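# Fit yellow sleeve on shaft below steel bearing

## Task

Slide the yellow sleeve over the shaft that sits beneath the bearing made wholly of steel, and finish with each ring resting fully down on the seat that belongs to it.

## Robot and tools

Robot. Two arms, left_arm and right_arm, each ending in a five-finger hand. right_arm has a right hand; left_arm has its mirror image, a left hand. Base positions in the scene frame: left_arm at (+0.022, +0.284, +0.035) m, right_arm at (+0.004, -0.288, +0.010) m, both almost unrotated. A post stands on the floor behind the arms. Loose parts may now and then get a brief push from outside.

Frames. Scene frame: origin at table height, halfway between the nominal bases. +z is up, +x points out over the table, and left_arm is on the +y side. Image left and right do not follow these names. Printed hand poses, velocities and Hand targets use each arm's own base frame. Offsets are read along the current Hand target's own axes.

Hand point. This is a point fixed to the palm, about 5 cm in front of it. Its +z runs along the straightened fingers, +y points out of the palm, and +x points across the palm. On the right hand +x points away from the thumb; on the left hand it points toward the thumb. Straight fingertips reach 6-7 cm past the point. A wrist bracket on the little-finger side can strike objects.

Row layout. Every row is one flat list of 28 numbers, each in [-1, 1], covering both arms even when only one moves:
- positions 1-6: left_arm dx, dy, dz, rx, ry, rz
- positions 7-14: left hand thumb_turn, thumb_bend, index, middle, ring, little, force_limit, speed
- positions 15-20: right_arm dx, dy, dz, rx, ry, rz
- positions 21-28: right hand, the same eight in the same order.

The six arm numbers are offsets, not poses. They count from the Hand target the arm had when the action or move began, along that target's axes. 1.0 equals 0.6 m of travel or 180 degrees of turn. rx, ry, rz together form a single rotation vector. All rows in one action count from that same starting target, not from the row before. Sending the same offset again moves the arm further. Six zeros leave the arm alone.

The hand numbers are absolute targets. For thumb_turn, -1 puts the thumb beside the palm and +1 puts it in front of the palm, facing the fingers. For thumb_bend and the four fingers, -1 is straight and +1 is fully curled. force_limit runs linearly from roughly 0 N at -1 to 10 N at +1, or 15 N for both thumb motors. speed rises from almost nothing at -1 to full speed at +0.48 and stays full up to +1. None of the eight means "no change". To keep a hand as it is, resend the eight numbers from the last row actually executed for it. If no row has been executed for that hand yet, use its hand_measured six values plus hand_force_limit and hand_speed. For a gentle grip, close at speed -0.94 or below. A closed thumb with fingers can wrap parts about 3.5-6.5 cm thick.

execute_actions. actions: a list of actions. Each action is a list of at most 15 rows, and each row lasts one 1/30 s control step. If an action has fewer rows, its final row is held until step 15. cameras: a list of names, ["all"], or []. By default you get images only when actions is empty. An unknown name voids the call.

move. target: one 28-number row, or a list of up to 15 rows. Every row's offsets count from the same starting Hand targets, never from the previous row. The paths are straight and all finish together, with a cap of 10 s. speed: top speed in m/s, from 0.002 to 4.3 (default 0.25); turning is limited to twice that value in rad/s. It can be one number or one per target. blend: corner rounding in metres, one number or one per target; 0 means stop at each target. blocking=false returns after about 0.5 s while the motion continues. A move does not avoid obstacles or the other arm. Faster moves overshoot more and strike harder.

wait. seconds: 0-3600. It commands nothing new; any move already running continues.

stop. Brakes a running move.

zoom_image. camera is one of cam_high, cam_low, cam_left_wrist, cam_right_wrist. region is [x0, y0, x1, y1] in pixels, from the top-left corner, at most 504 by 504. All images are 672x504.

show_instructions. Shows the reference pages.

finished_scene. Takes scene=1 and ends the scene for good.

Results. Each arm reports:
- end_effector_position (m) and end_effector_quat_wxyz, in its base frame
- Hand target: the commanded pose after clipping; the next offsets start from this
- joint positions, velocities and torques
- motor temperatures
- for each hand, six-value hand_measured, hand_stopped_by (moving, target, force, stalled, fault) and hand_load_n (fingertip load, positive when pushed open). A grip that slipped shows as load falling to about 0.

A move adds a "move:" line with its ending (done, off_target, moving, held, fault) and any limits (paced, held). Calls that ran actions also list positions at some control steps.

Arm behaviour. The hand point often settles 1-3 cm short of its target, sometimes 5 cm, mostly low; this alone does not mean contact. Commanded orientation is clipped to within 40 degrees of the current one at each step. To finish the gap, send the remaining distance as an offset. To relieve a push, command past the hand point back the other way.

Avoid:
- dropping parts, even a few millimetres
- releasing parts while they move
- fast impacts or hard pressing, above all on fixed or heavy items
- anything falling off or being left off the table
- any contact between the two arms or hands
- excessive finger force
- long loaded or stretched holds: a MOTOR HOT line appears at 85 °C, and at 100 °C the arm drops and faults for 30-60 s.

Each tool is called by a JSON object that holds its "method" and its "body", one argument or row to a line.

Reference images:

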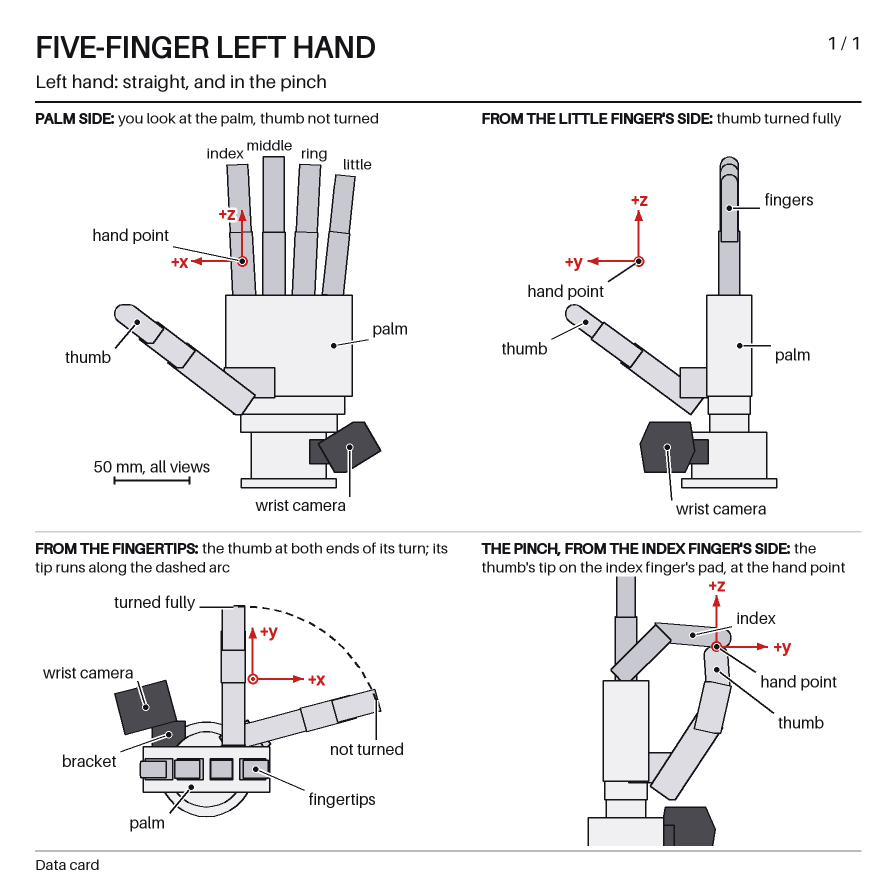

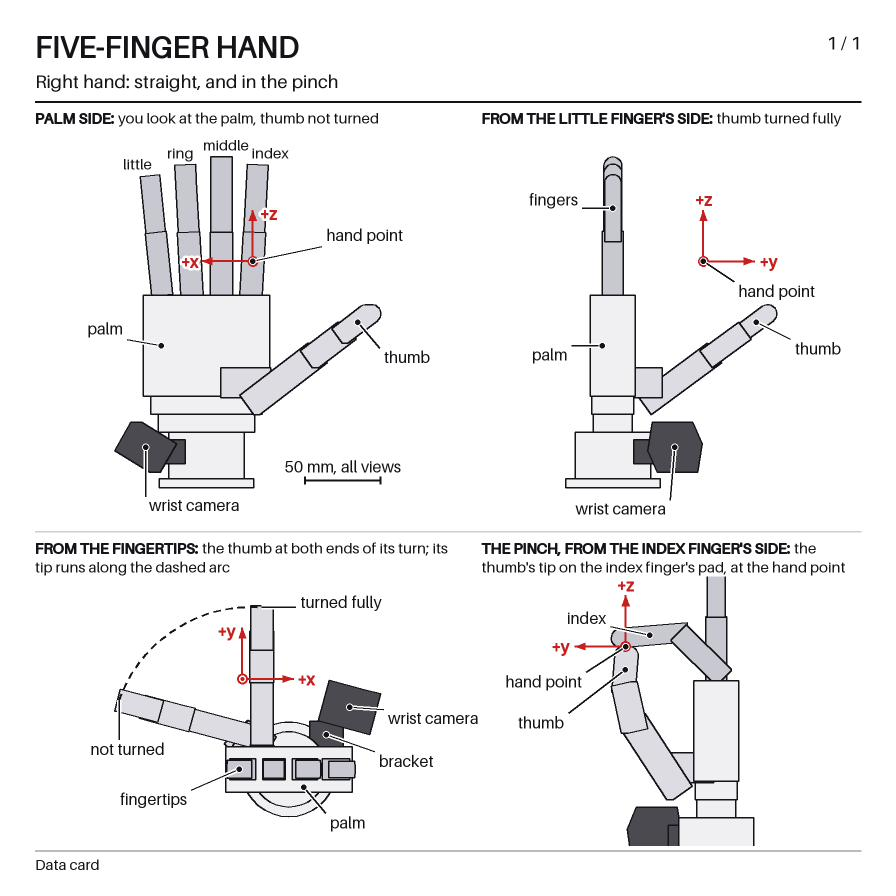

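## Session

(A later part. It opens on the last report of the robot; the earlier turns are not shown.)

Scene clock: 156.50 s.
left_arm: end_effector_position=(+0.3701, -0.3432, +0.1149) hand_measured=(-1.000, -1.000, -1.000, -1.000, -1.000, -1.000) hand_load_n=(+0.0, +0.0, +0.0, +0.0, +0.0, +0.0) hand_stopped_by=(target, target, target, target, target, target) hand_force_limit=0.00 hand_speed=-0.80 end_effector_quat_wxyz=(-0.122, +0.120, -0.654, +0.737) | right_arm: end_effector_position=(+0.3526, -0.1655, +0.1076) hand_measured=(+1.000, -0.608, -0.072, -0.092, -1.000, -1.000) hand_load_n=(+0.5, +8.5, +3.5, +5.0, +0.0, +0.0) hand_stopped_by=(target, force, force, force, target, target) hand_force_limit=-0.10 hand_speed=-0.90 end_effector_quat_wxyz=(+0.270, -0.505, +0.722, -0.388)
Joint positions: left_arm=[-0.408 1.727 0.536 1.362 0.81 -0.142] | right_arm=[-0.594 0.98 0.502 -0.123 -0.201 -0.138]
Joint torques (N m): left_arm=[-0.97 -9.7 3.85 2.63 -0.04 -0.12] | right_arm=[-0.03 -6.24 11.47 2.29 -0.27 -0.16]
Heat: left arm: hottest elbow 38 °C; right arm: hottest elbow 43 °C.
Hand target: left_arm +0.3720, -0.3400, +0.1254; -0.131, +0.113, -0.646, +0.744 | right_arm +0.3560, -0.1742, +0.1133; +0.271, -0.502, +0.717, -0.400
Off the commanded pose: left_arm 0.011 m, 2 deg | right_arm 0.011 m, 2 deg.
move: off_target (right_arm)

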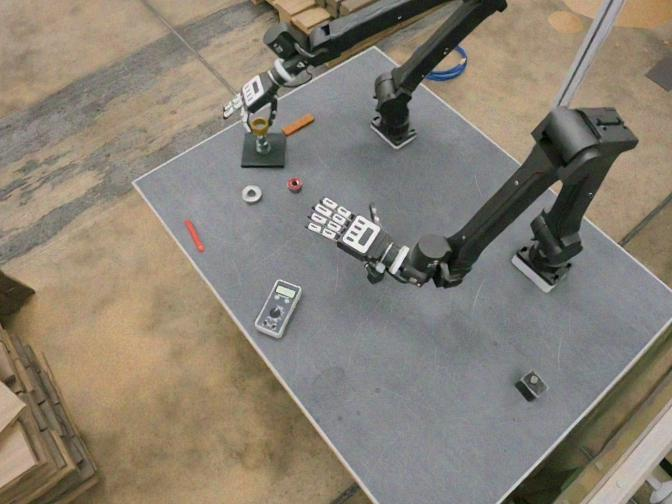

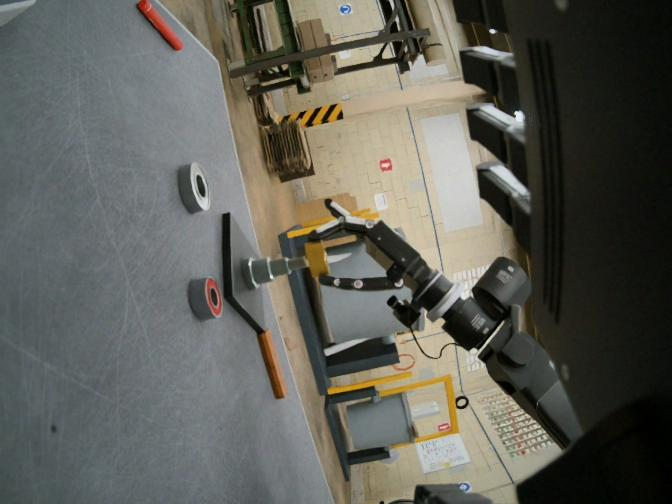

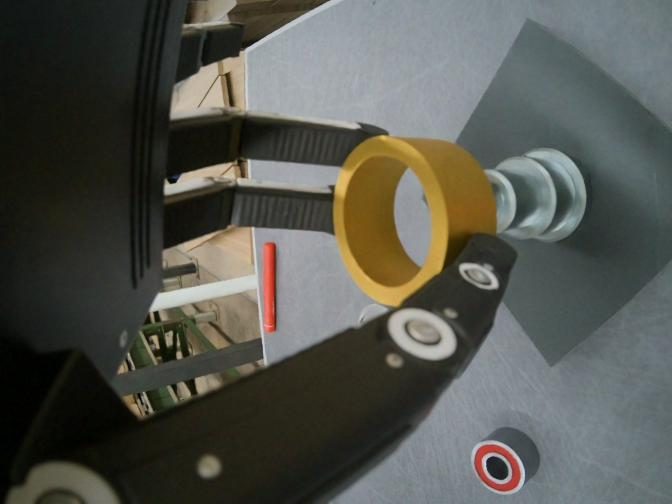

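{"method": "move", "body": {
  "target": [0,0,0,0,0,0,-1,-1,-1,-1,-1,-1,0,-0.8,0,0.0198,0.0155,0,0,0,1,-0.1,0.2,0.2,-1,-1,-0.1,-0.9],
  "cameras": ["cam_high","cam_left_wrist","cam_right_wrist"],
  "speed": 0.03
}}

{"method": "zoom_image", "body": {
  "camera": "cam_left_wrist",
  "region": [220, 190, 370, 320]
}}

{"method": "zoom_image", "body": {
  "camera": "cam_high",
  "region": [220, 80, 310, 180]
}}

{"method": "zoom_image", "body": {
  "camera": "cam_right_wrist",
  "region": [310, 100, 610, 320]
}}

Scene clock: 157.93 s.
left_arm: end_effector_position=(+0.3701, -0.3432, +0.1149) hand_measured=(-1.000, -1.000, -1.000, -1.000, -1.000, -1.000) hand_load_n=(-0.5, +0.0, +0.0, +0.0, -0.5, +0.0) hand_stopped_by=(target, target, target, target, target, target) hand_force_limit=0.00 hand_speed=-0.80 end_effector_quat_wxyz=(-0.122, +0.120, -0.654, +0.737) | right_arm: end_effector_position=(+0.3549, -0.1671, +0.0945) hand_measured=(+1.000, -0.608, -0.072, -0.092, -1.000, -1.000) hand_load_n=(+0.5, +9.0, +3.5, +5.0, +0.0, +0.0) hand_stopped_by=(target, force, force, force, target, target) hand_force_limit=-0.10 hand_speed=-0.90 end_effector_quat_wxyz=(+0.270, -0.505, +0.721, -0.389)
Joint positions: left_arm=[-0.408 1.727 0.536 1.362 0.81 -0.142] | right_arm=[-0.594 1.016 0.481 -0.062 -0.201 -0.138]
Joint torques (N m): left_arm=[-0.97 -9.76 3.88 2.63 -0.05 -0.12] | right_arm=[-0.44 -6.24 10.85 2.14 -0.2 -0.15]
Heat: left arm: hottest elbow 38 °C; right arm: hottest elbow 43 °C.
Hand target: left_arm +0.3720, -0.3400, +0.1254; -0.131, +0.113, -0.646, +0.744 | right_arm +0.3573, -0.1749, +0.0982; +0.271, -0.502, +0.717, -0.400
Off the commanded pose: left_arm 0.011 m, 2 deg | right_arm 0.009 m, 1 deg.
move: done

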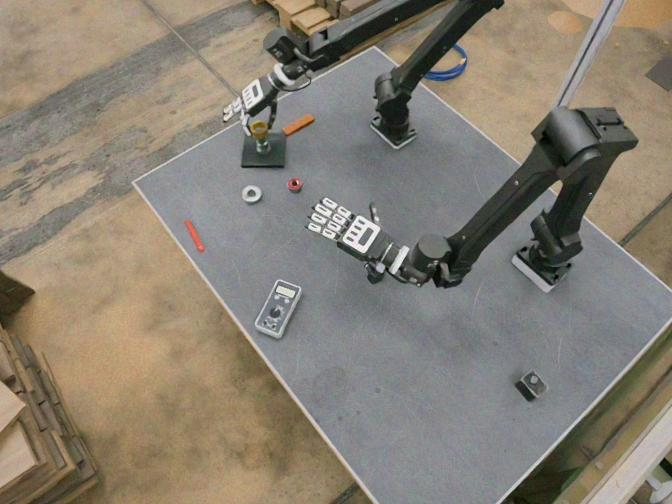

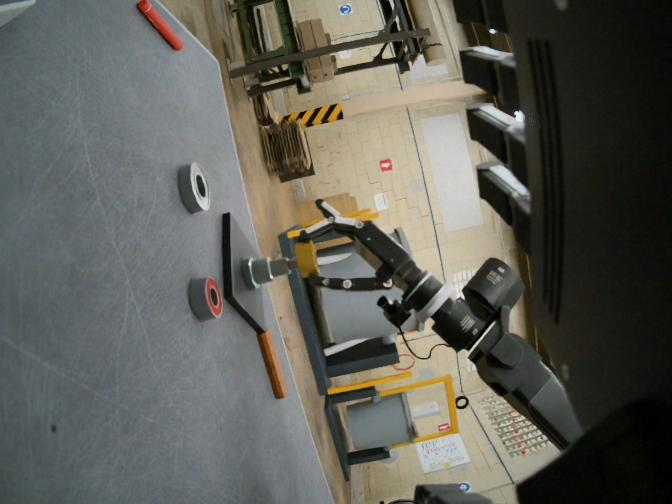

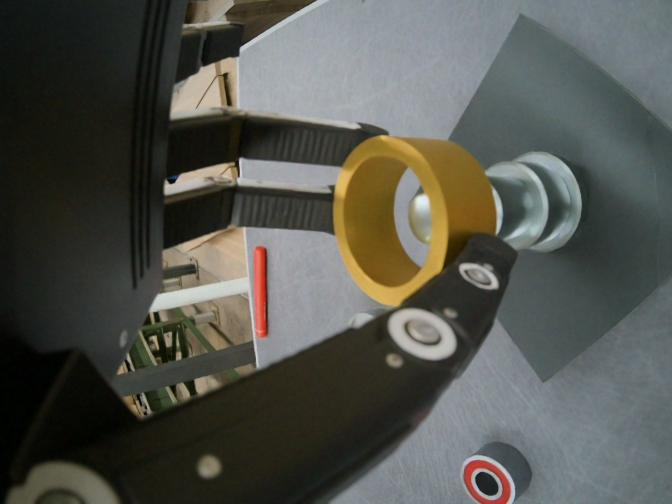

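Scaled by 3.360 from the camera's image (finer frame: 960x720).

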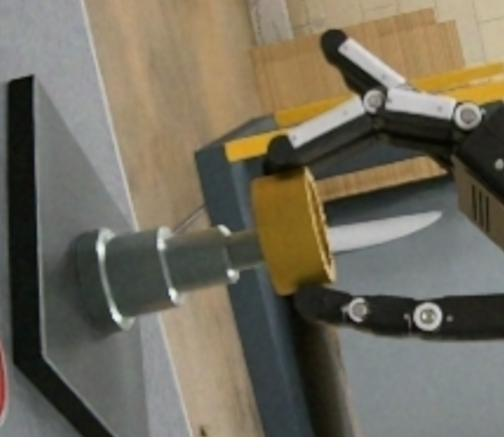

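Scaled by 5.040 from the camera's image (finer frame: 960x720).

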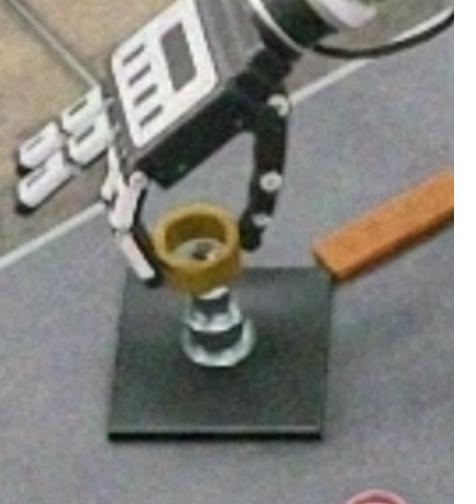

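Scaled by 1.680 from the camera's image (finer frame: 960x720).

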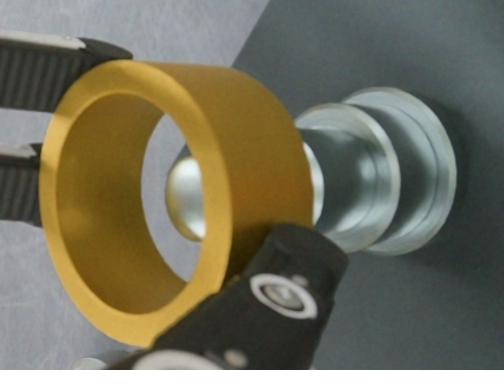

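{"method": "move", "body": {
  "target": [0,0,0,0,0,0,-1,-1,-1,-1,-1,-1,0,-0.8,0.005,0.0133,0.0005,0,0,0,1,-0.1,0.2,0.2,-1,-1,-0.1,-0.9],
  "cameras": ["cam_high","cam_left_wrist","cam_right_wrist"],
  "speed": 0.03
}}

{"method": "zoom_image", "body": {
  "camera": "cam_left_wrist",
  "region": [220, 190, 370, 320]
}}

{"method": "zoom_image", "body": {
  "camera": "cam_high",
  "region": [220, 80, 310, 180]
}}

{"method": "zoom_image", "body": {
  "camera": "cam_right_wrist",
  "region": [310, 100, 610, 320]
}}

Scene clock: 159.17 s.
left_arm: end_effector_position=(+0.3701, -0.3432, +0.1149) hand_measured=(-1.000, -1.000, -1.000, -1.000, -1.000, -1.000) hand_load_n=(+0.0, +0.0, +0.0, +0.0, +0.0, +0.0) hand_stopped_by=(target, target, target, target, target, target) hand_force_limit=0.00 hand_speed=-0.80 end_effector_quat_wxyz=(-0.122, +0.120, -0.654, +0.737) | right_arm: end_effector_position=(+0.3503, -0.1685, +0.0882) hand_measured=(+1.000, -0.608, -0.072, -0.092, -1.000, -1.000) hand_load_n=(+0.5, +9.0, +3.5, +5.5, +0.0, +0.0) hand_stopped_by=(target, force, force, force, target, target) hand_force_limit=-0.10 hand_speed=-0.90 end_effector_quat_wxyz=(+0.271, -0.505, +0.721, -0.390)
Joint positions: left_arm=[-0.408 1.727 0.536 1.362 0.81 -0.142] | right_arm=[-0.608 1.018 0.463 -0.042 -0.212 -0.146]
Joint torques (N m): left_arm=[-0.97 -9.7 3.88 2.65 -0.05 -0.11] | right_arm=[-0.09 -6.01 10.85 2.17 -0.25 -0.16]
Heat: left arm: hottest elbow 38 °C; right arm: hottest elbow 43 °C.
Hand target: left_arm +0.3720, -0.3400, +0.1254; -0.131, +0.113, -0.646, +0.744 | right_arm +0.3525, -0.1764, +0.0915; +0.271, -0.502, +0.717, -0.400
Off the commanded pose: left_arm 0.011 m, 2 deg | right_arm 0.009 m, 1 deg.
move: done

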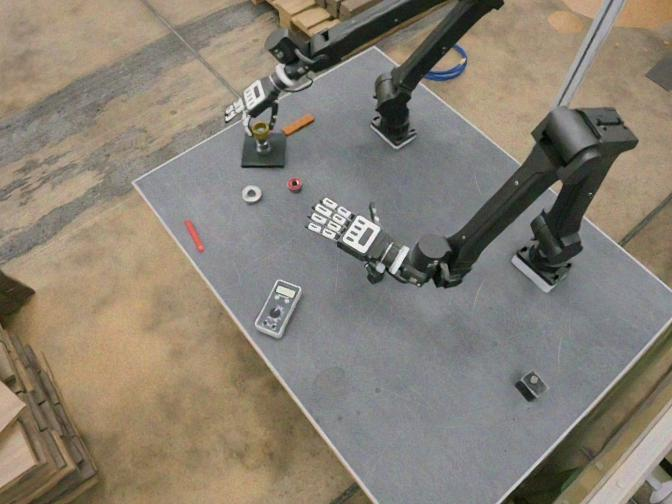

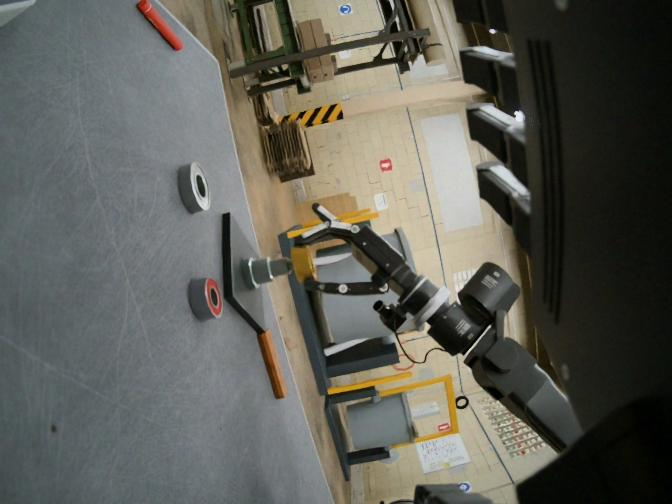

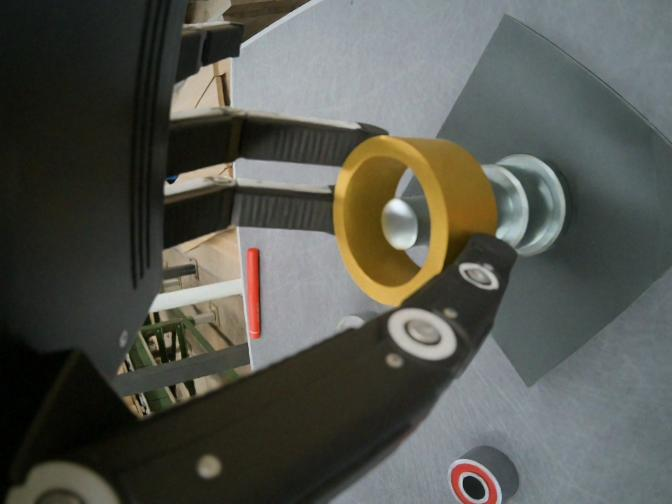

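Scaled by 3.360 from the camera's image (finer frame: 960x720).

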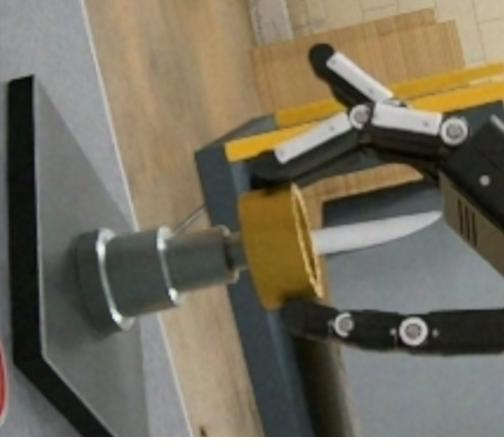

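Scaled by 5.040 from the camera's image (finer frame: 960x720).

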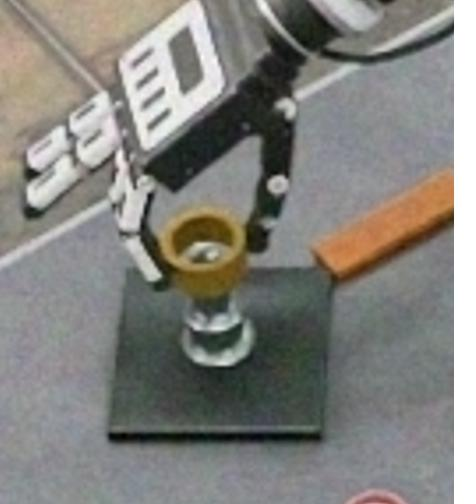

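Scaled by 1.680 from the camera's image (finer frame: 960x720).

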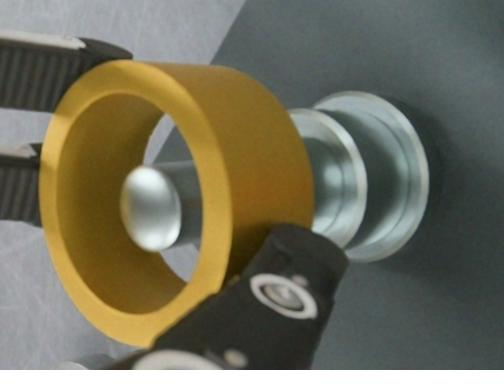

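{"method": "move", "body": {
  "target": [0,0,0,0,0,0,-1,-1,-1,-1,-1,-1,0,-0.8,-0.0067,0.0038,0.0063,0,0,0,1,-0.1,0.2,0.2,-1,-1,-0.1,-0.9],
  "cameras": ["cam_high","cam_left_wrist","cam_right_wrist"],
  "speed": 0.03
}}

{"method": "zoom_image", "body": {
  "camera": "cam_left_wrist",
  "region": [220, 190, 370, 320]
}}

{"method": "zoom_image", "body": {
  "camera": "cam_high",
  "region": [220, 80, 310, 180]
}}

{"method": "zoom_image", "body": {
  "camera": "cam_right_wrist",
  "region": [310, 100, 610, 320]
}}

Scene clock: 162.13 s.
left_arm: end_effector_position=(+0.3701, -0.3432, +0.1149) hand_measured=(-1.000, -1.000, -1.000, -1.000, -1.000, -1.000) hand_load_n=(-0.5, +0.0, +0.0, +0.0, +0.0, -0.5) hand_stopped_by=(target, target, target, target, target, target) hand_force_limit=0.00 hand_speed=-0.80 end_effector_quat_wxyz=(-0.122, +0.120, -0.654, +0.737) | right_arm: end_effector_position=(+0.3512, -0.1708, +0.0844) hand_measured=(+1.000, -0.608, -0.072, -0.092, -1.000, -1.000) hand_load_n=(+0.5, +8.5, +3.5, +5.0, +0.0, +0.0) hand_stopped_by=(target, force, force, force, target, target) hand_force_limit=-0.10 hand_speed=-0.90 end_effector_quat_wxyz=(+0.268, -0.503, +0.722, -0.392)
Joint positions: left_arm=[-0.408 1.727 0.536 1.362 0.81 -0.142] | right_arm=[-0.608 1.032 0.458 -0.021 -0.205 -0.146]
Joint torques (N m): left_arm=[-1.14 -9.76 3.88 2.61 -0.05 -0.12] | right_arm=[1.14 -6.42 10.56 2.3 -0.12 -0.08]
Heat: left arm: hottest elbow 38 °C; right arm: hottest elbow 43 °C.
Hand target: left_arm +0.3720, -0.3400, +0.1254; -0.131, +0.113, -0.646, +0.744 | right_arm +0.3558, -0.1734, +0.0875; +0.271, -0.502, +0.717, -0.400
Off the commanded pose: left_arm 0.011 m, 2 deg | right_arm 0.006 m, 1 deg.
move: done

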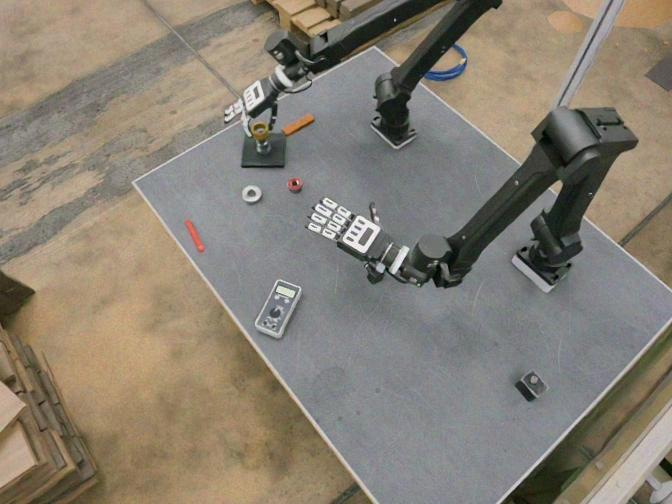

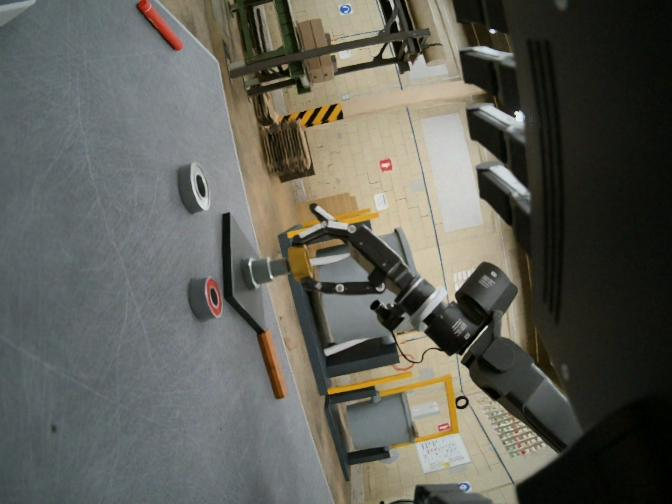

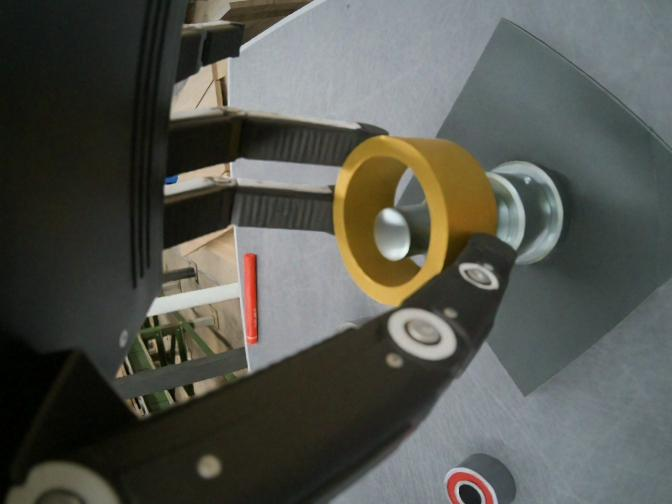

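Scaled by 3.360 from the camera's image (finer frame: 960x720).

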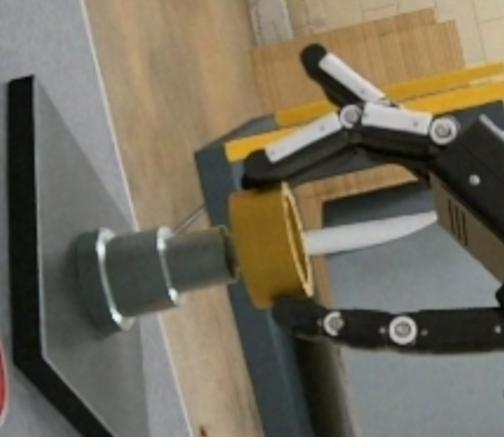

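Scaled by 5.040 from the camera's image (finer frame: 960x720).

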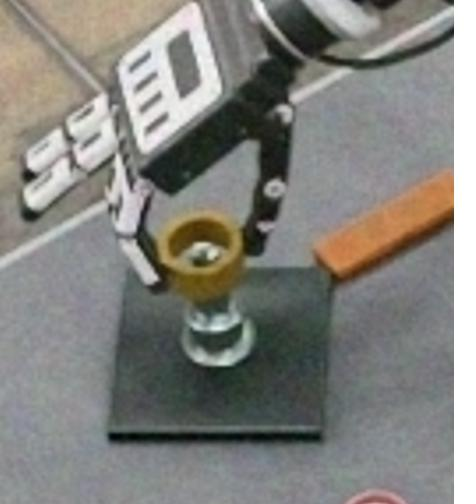

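Scaled by 1.680 from the camera's image (finer frame: 960x720).

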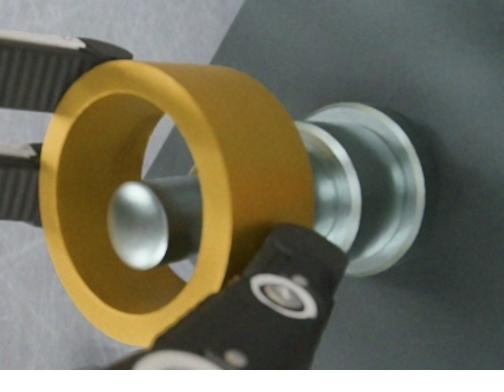

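{"method": "move", "body": {
  "target": [0,0,0,0,0,0,-1,-1,-1,-1,-1,-1,0,-0.8,-0.015,0,0,0,0,0,1,-0.1,0.2,0.2,-1,-1,-0.1,-0.9],
  "cameras": ["cam_high","cam_left_wrist","cam_right_wrist"],
  "speed": 0.03
}}

{"method": "zoom_image", "body": {
  "camera": "cam_left_wrist",
  "region": [220, 190, 370, 320]
}}

{"method": "zoom_image", "body": {
  "camera": "cam_high",
  "region": [220, 80, 310, 180]
}}

{"method": "zoom_image", "body": {
  "camera": "cam_right_wrist",
  "region": [310, 100, 610, 320]
}}

Scene clock: 163.33 s.
left_arm: end_effector_position=(+0.3701, -0.3432, +0.1149) hand_measured=(-1.000, -1.000, -1.000, -1.000, -1.000, -1.000) hand_load_n=(+0.0, +0.0, +0.0, +0.0, +0.0, +0.0) hand_stopped_by=(target, target, target, target, target, target) hand_force_limit=0.00 hand_speed=-0.80 end_effector_quat_wxyz=(-0.122, +0.120, -0.654, +0.737) | right_arm: end_effector_position=(+0.3516, -0.1669, +0.0812) hand_measured=(+1.000, -0.608, -0.072, -0.092, -1.000, -1.000) hand_load_n=(+0.5, +9.0, +3.5, +5.0, +0.0, +0.0) hand_stopped_by=(target, force, force, force, target, target) hand_force_limit=-0.10 hand_speed=-0.90 end_effector_quat_wxyz=(+0.262, -0.505, +0.723, -0.392)
Joint positions: left_arm=[-0.408 1.727 0.536 1.362 0.81 -0.142] | right_arm=[-0.586 1.032 0.453 -0.02 -0.178 -0.141]
Joint torques (N m): left_arm=[-0.97 -9.64 3.86 2.61 -0.05 -0.12] | right_arm=[1.85 -7.24 10.77 2.25 -0.05 0.08]
Heat: left arm: hottest elbow 38 °C; right arm: hottest elbow 43 °C.
Hand target: left_arm +0.3720, -0.3400, +0.1254; -0.131, +0.113, -0.646, +0.744 | right_arm +0.3590, -0.1650, +0.0873; +0.271, -0.502, +0.717, -0.400
Off the commanded pose: left_arm 0.011 m, 2 deg | right_arm 0.010 m, 2 deg.
move: done

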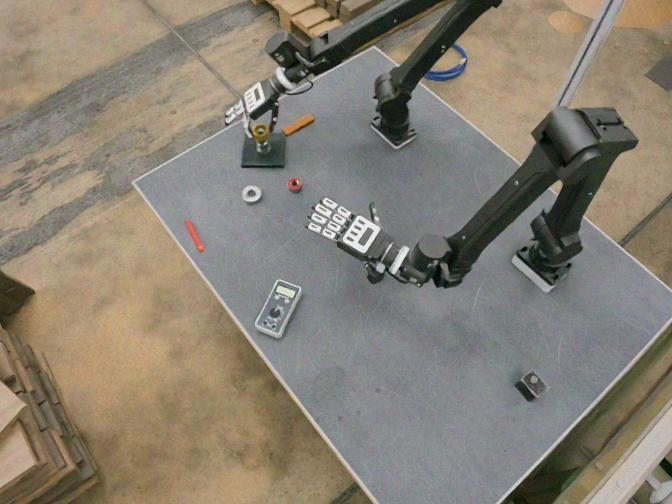

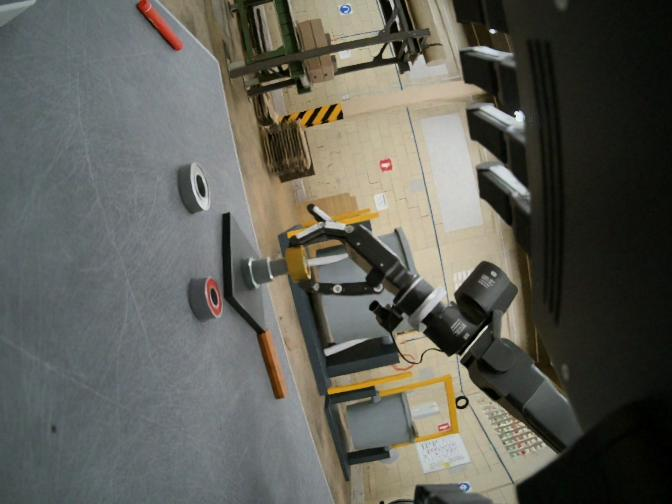

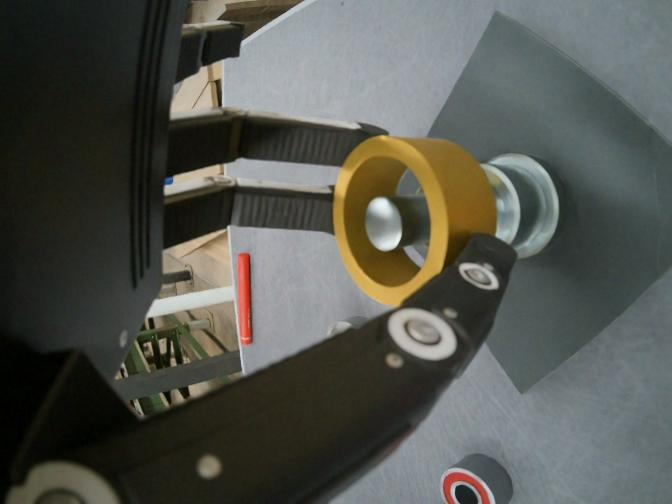

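Scaled by 3.360 from the camera's image (finer frame: 960x720).

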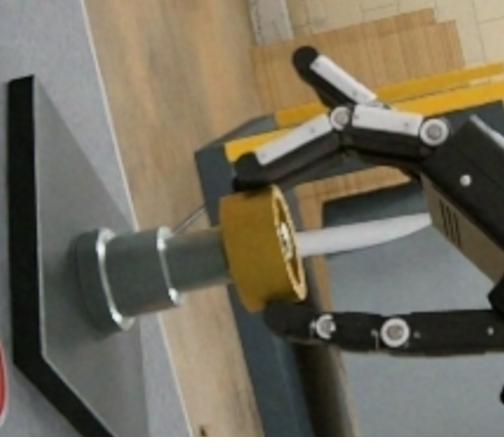

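Scaled by 5.040 from the camera's image (finer frame: 960x720).

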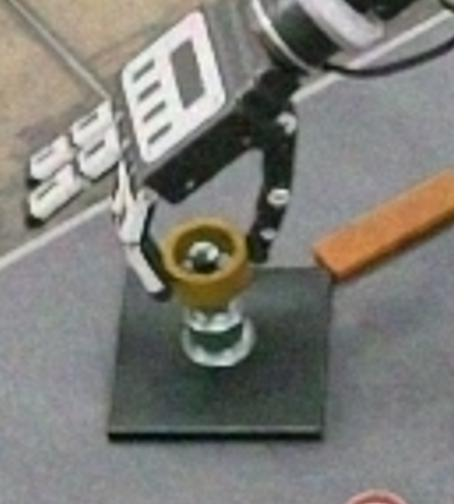

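Scaled by 1.680 from the camera's image (finer frame: 960x720).

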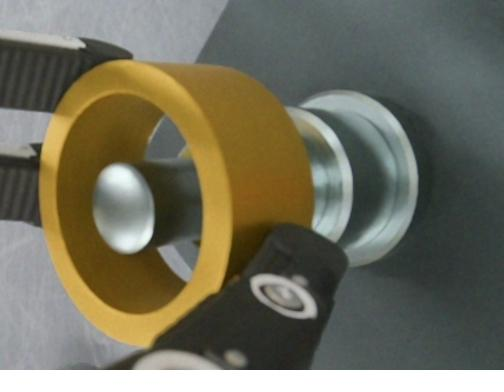

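{"method": "move", "body": {
  "target": [0,0,0,0,0,0,-1,-1,-1,-1,-1,-1,0,-0.8,0,0.0141,0.0089,0,0,0,1,-0.1,0.2,0.2,-1,-1,-0.1,-0.9],
  "cameras": ["cam_high","cam_left_wrist","cam_right_wrist"],
  "speed": 0.03
}}

{"method": "zoom_image", "body": {
  "camera": "cam_left_wrist",
  "region": [220, 190, 370, 320]
}}

{"method": "zoom_image", "body": {
  "camera": "cam_high",
  "region": [220, 80, 310, 180]
}}

{"method": "zoom_image", "body": {
  "camera": "cam_right_wrist",
  "region": [310, 100, 610, 320]
}}

Scene clock: 164.67 s.
left_arm: end_effector_position=(+0.3701, -0.3432, +0.1149) hand_measured=(-1.000, -1.000, -1.000, -1.000, -1.000, -1.000) hand_load_n=(+0.0, +0.0, -0.5, +0.0, +0.0, +0.0) hand_stopped_by=(target, target, target, target, target, target) hand_force_limit=0.00 hand_speed=-0.80 end_effector_quat_wxyz=(-0.122, +0.120, -0.654, +0.737) | right_arm: end_effector_position=(+0.3517, -0.1668, +0.0732) hand_measured=(+1.000, -0.608, -0.072, -0.092, -1.000, -1.000) hand_load_n=(+0.0, +8.5, +3.5, +5.0, +0.0, +0.0) hand_stopped_by=(target, force, force, force, target, target) hand_force_limit=-0.10 hand_speed=-0.90 end_effector_quat_wxyz=(+0.263, -0.504, +0.722, -0.394)
Joint positions: left_arm=[-0.408 1.727 0.536 1.362 0.81 -0.142] | right_arm=[-0.586 1.05 0.435 0.022 -0.178 -0.14]
Joint torques (N m): left_arm=[-0.97 -9.7 3.85 2.63 -0.05 -0.13] | right_arm=[1.96 -6.48 10.39 2.21 -0.07 0.05]
Heat: left arm: hottest elbow 38 °C; right arm: hottest elbow 43 °C.
Hand target: left_arm +0.3720, -0.3400, +0.1254; -0.131, +0.113, -0.646, +0.744 | right_arm +0.3589, -0.1651, +0.0773; +0.271, -0.502, +0.717, -0.400
Off the commanded pose: left_arm 0.011 m, 2 deg | right_arm 0.008 m, 1 deg.
move: done

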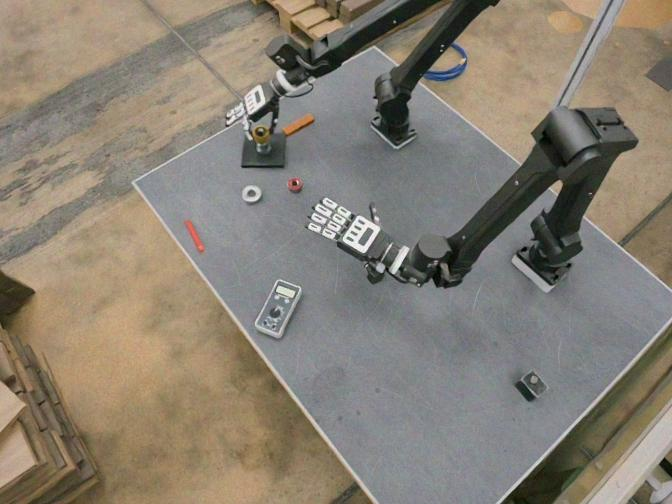

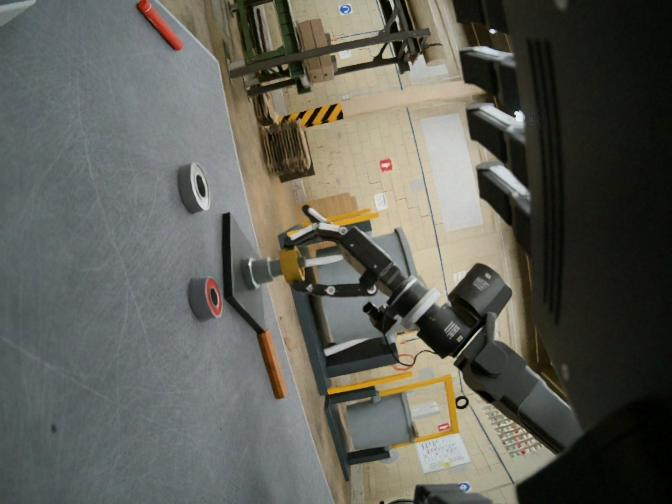

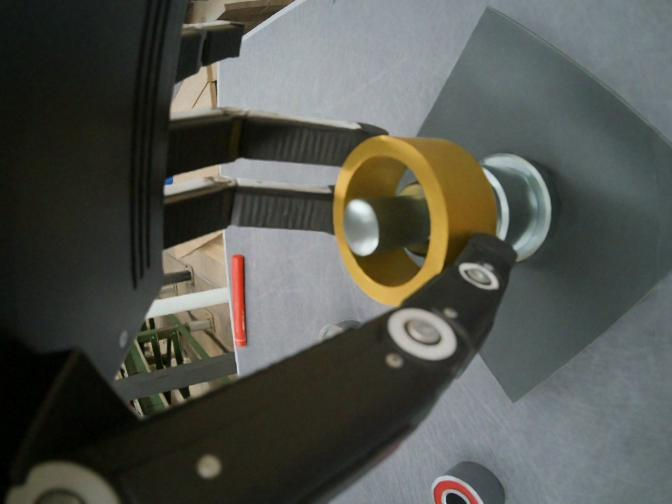

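Scaled by 3.360 from the camera's image (finer frame: 960x720).

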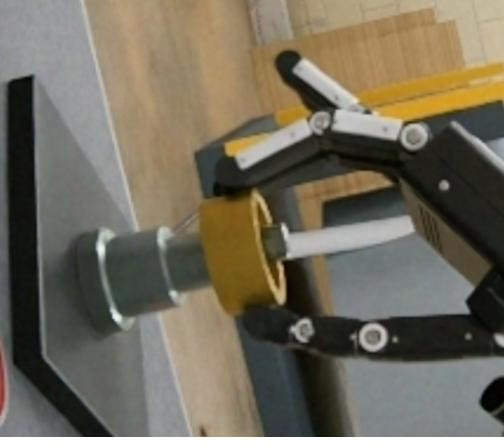

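Scaled by 5.040 from the camera's image (finer frame: 960x720).

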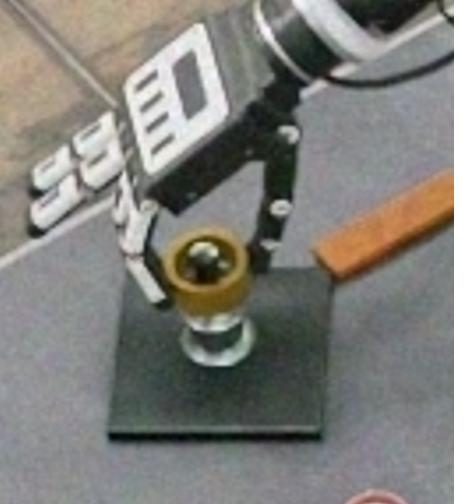

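Scaled by 1.680 from the camera's image (finer frame: 960x720).

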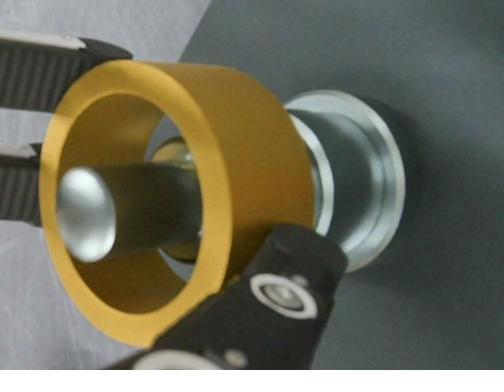

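{"method": "execute_actions", "body": {
  "actions": []
}}

{"method": "zoom_image", "body": {
  "camera": "cam_left_wrist",
  "region": [220, 190, 370, 320]
}}

Scene clock: 166.33 s.
left_arm: end_effector_position=(+0.3701, -0.3432, +0.1149) hand_measured=(-1.000, -1.000, -1.000, -1.000, -1.000, -1.000) hand_load_n=(+0.0, +0.0, +0.0, +0.0, +0.0, +0.0) hand_stopped_by=(target, target, target, target, target, target) hand_force_limit=0.00 hand_speed=-0.80 end_effector_quat_wxyz=(-0.122, +0.120, -0.654, +0.737) | right_arm: end_effector_position=(+0.3517, -0.1668, +0.0732) hand_measured=(+1.000, -0.608, -0.072, -0.092, -1.000, -1.000) hand_load_n=(+0.5, +8.5, +3.5, +5.5, +0.0, +0.0) hand_stopped_by=(target, force, force, force, target, target) hand_force_limit=-0.10 hand_speed=-0.90 end_effector_quat_wxyz=(+0.263, -0.504, +0.722, -0.394)
Joint positions: left_arm=[-0.408 1.727 0.536 1.362 0.81 -0.142] | right_arm=[-0.586 1.05 0.435 0.022 -0.178 -0.14]
Joint velocities: within noise
Joint torques (N m): left_arm=[-1.03 -9.82 3.9 2.63 -0.05 -0.12] | right_arm=[1.85 -6.65 10.52 2.17 -0.07 0.03]
Motor temperatures (°C): left_arm=[35 36 38 30 29 35] | right_arm=[34 35 43 32 33 31]
Heat: left arm: hottest elbow 38 °C; right arm: hottest elbow 43 °C.
Hand target: left_arm +0.3720, -0.3400, +0.1254; -0.131, +0.113, -0.646, +0.744 | right_arm +0.3589, -0.1651, +0.0773; +0.271, -0.502, +0.717, -0.400
Off the commanded pose: left_arm 0.011 m, 2 deg | right_arm 0.008 m, 1 deg.

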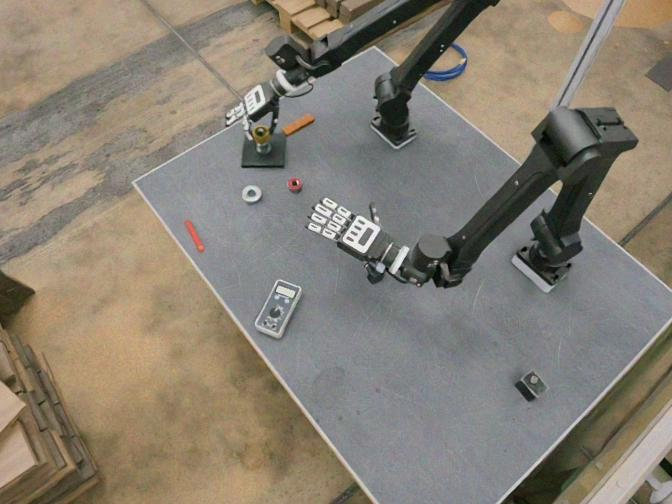

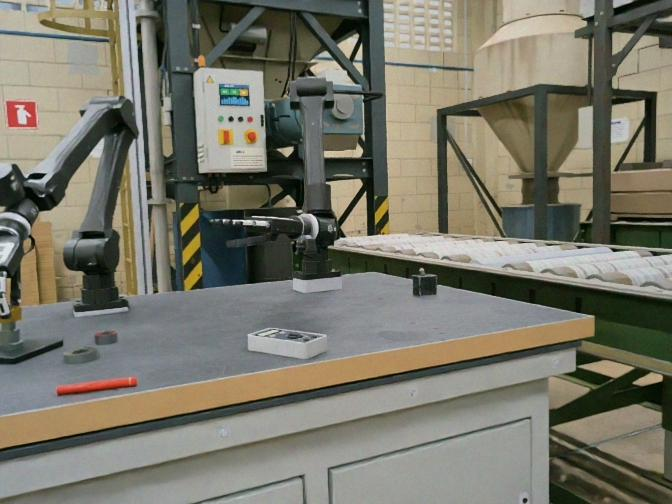

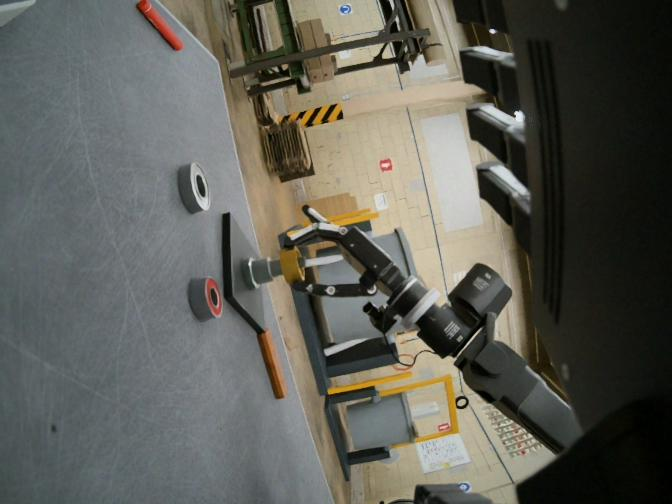

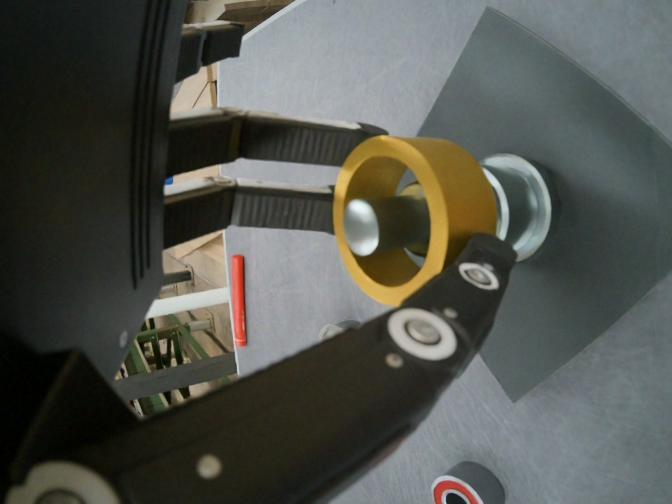

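Scaled by 3.360 from the camera's image (finer frame: 960x720).

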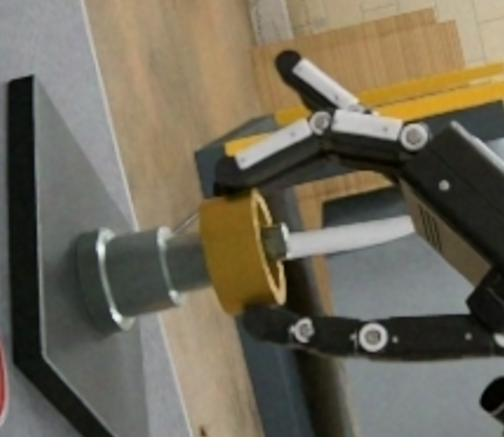

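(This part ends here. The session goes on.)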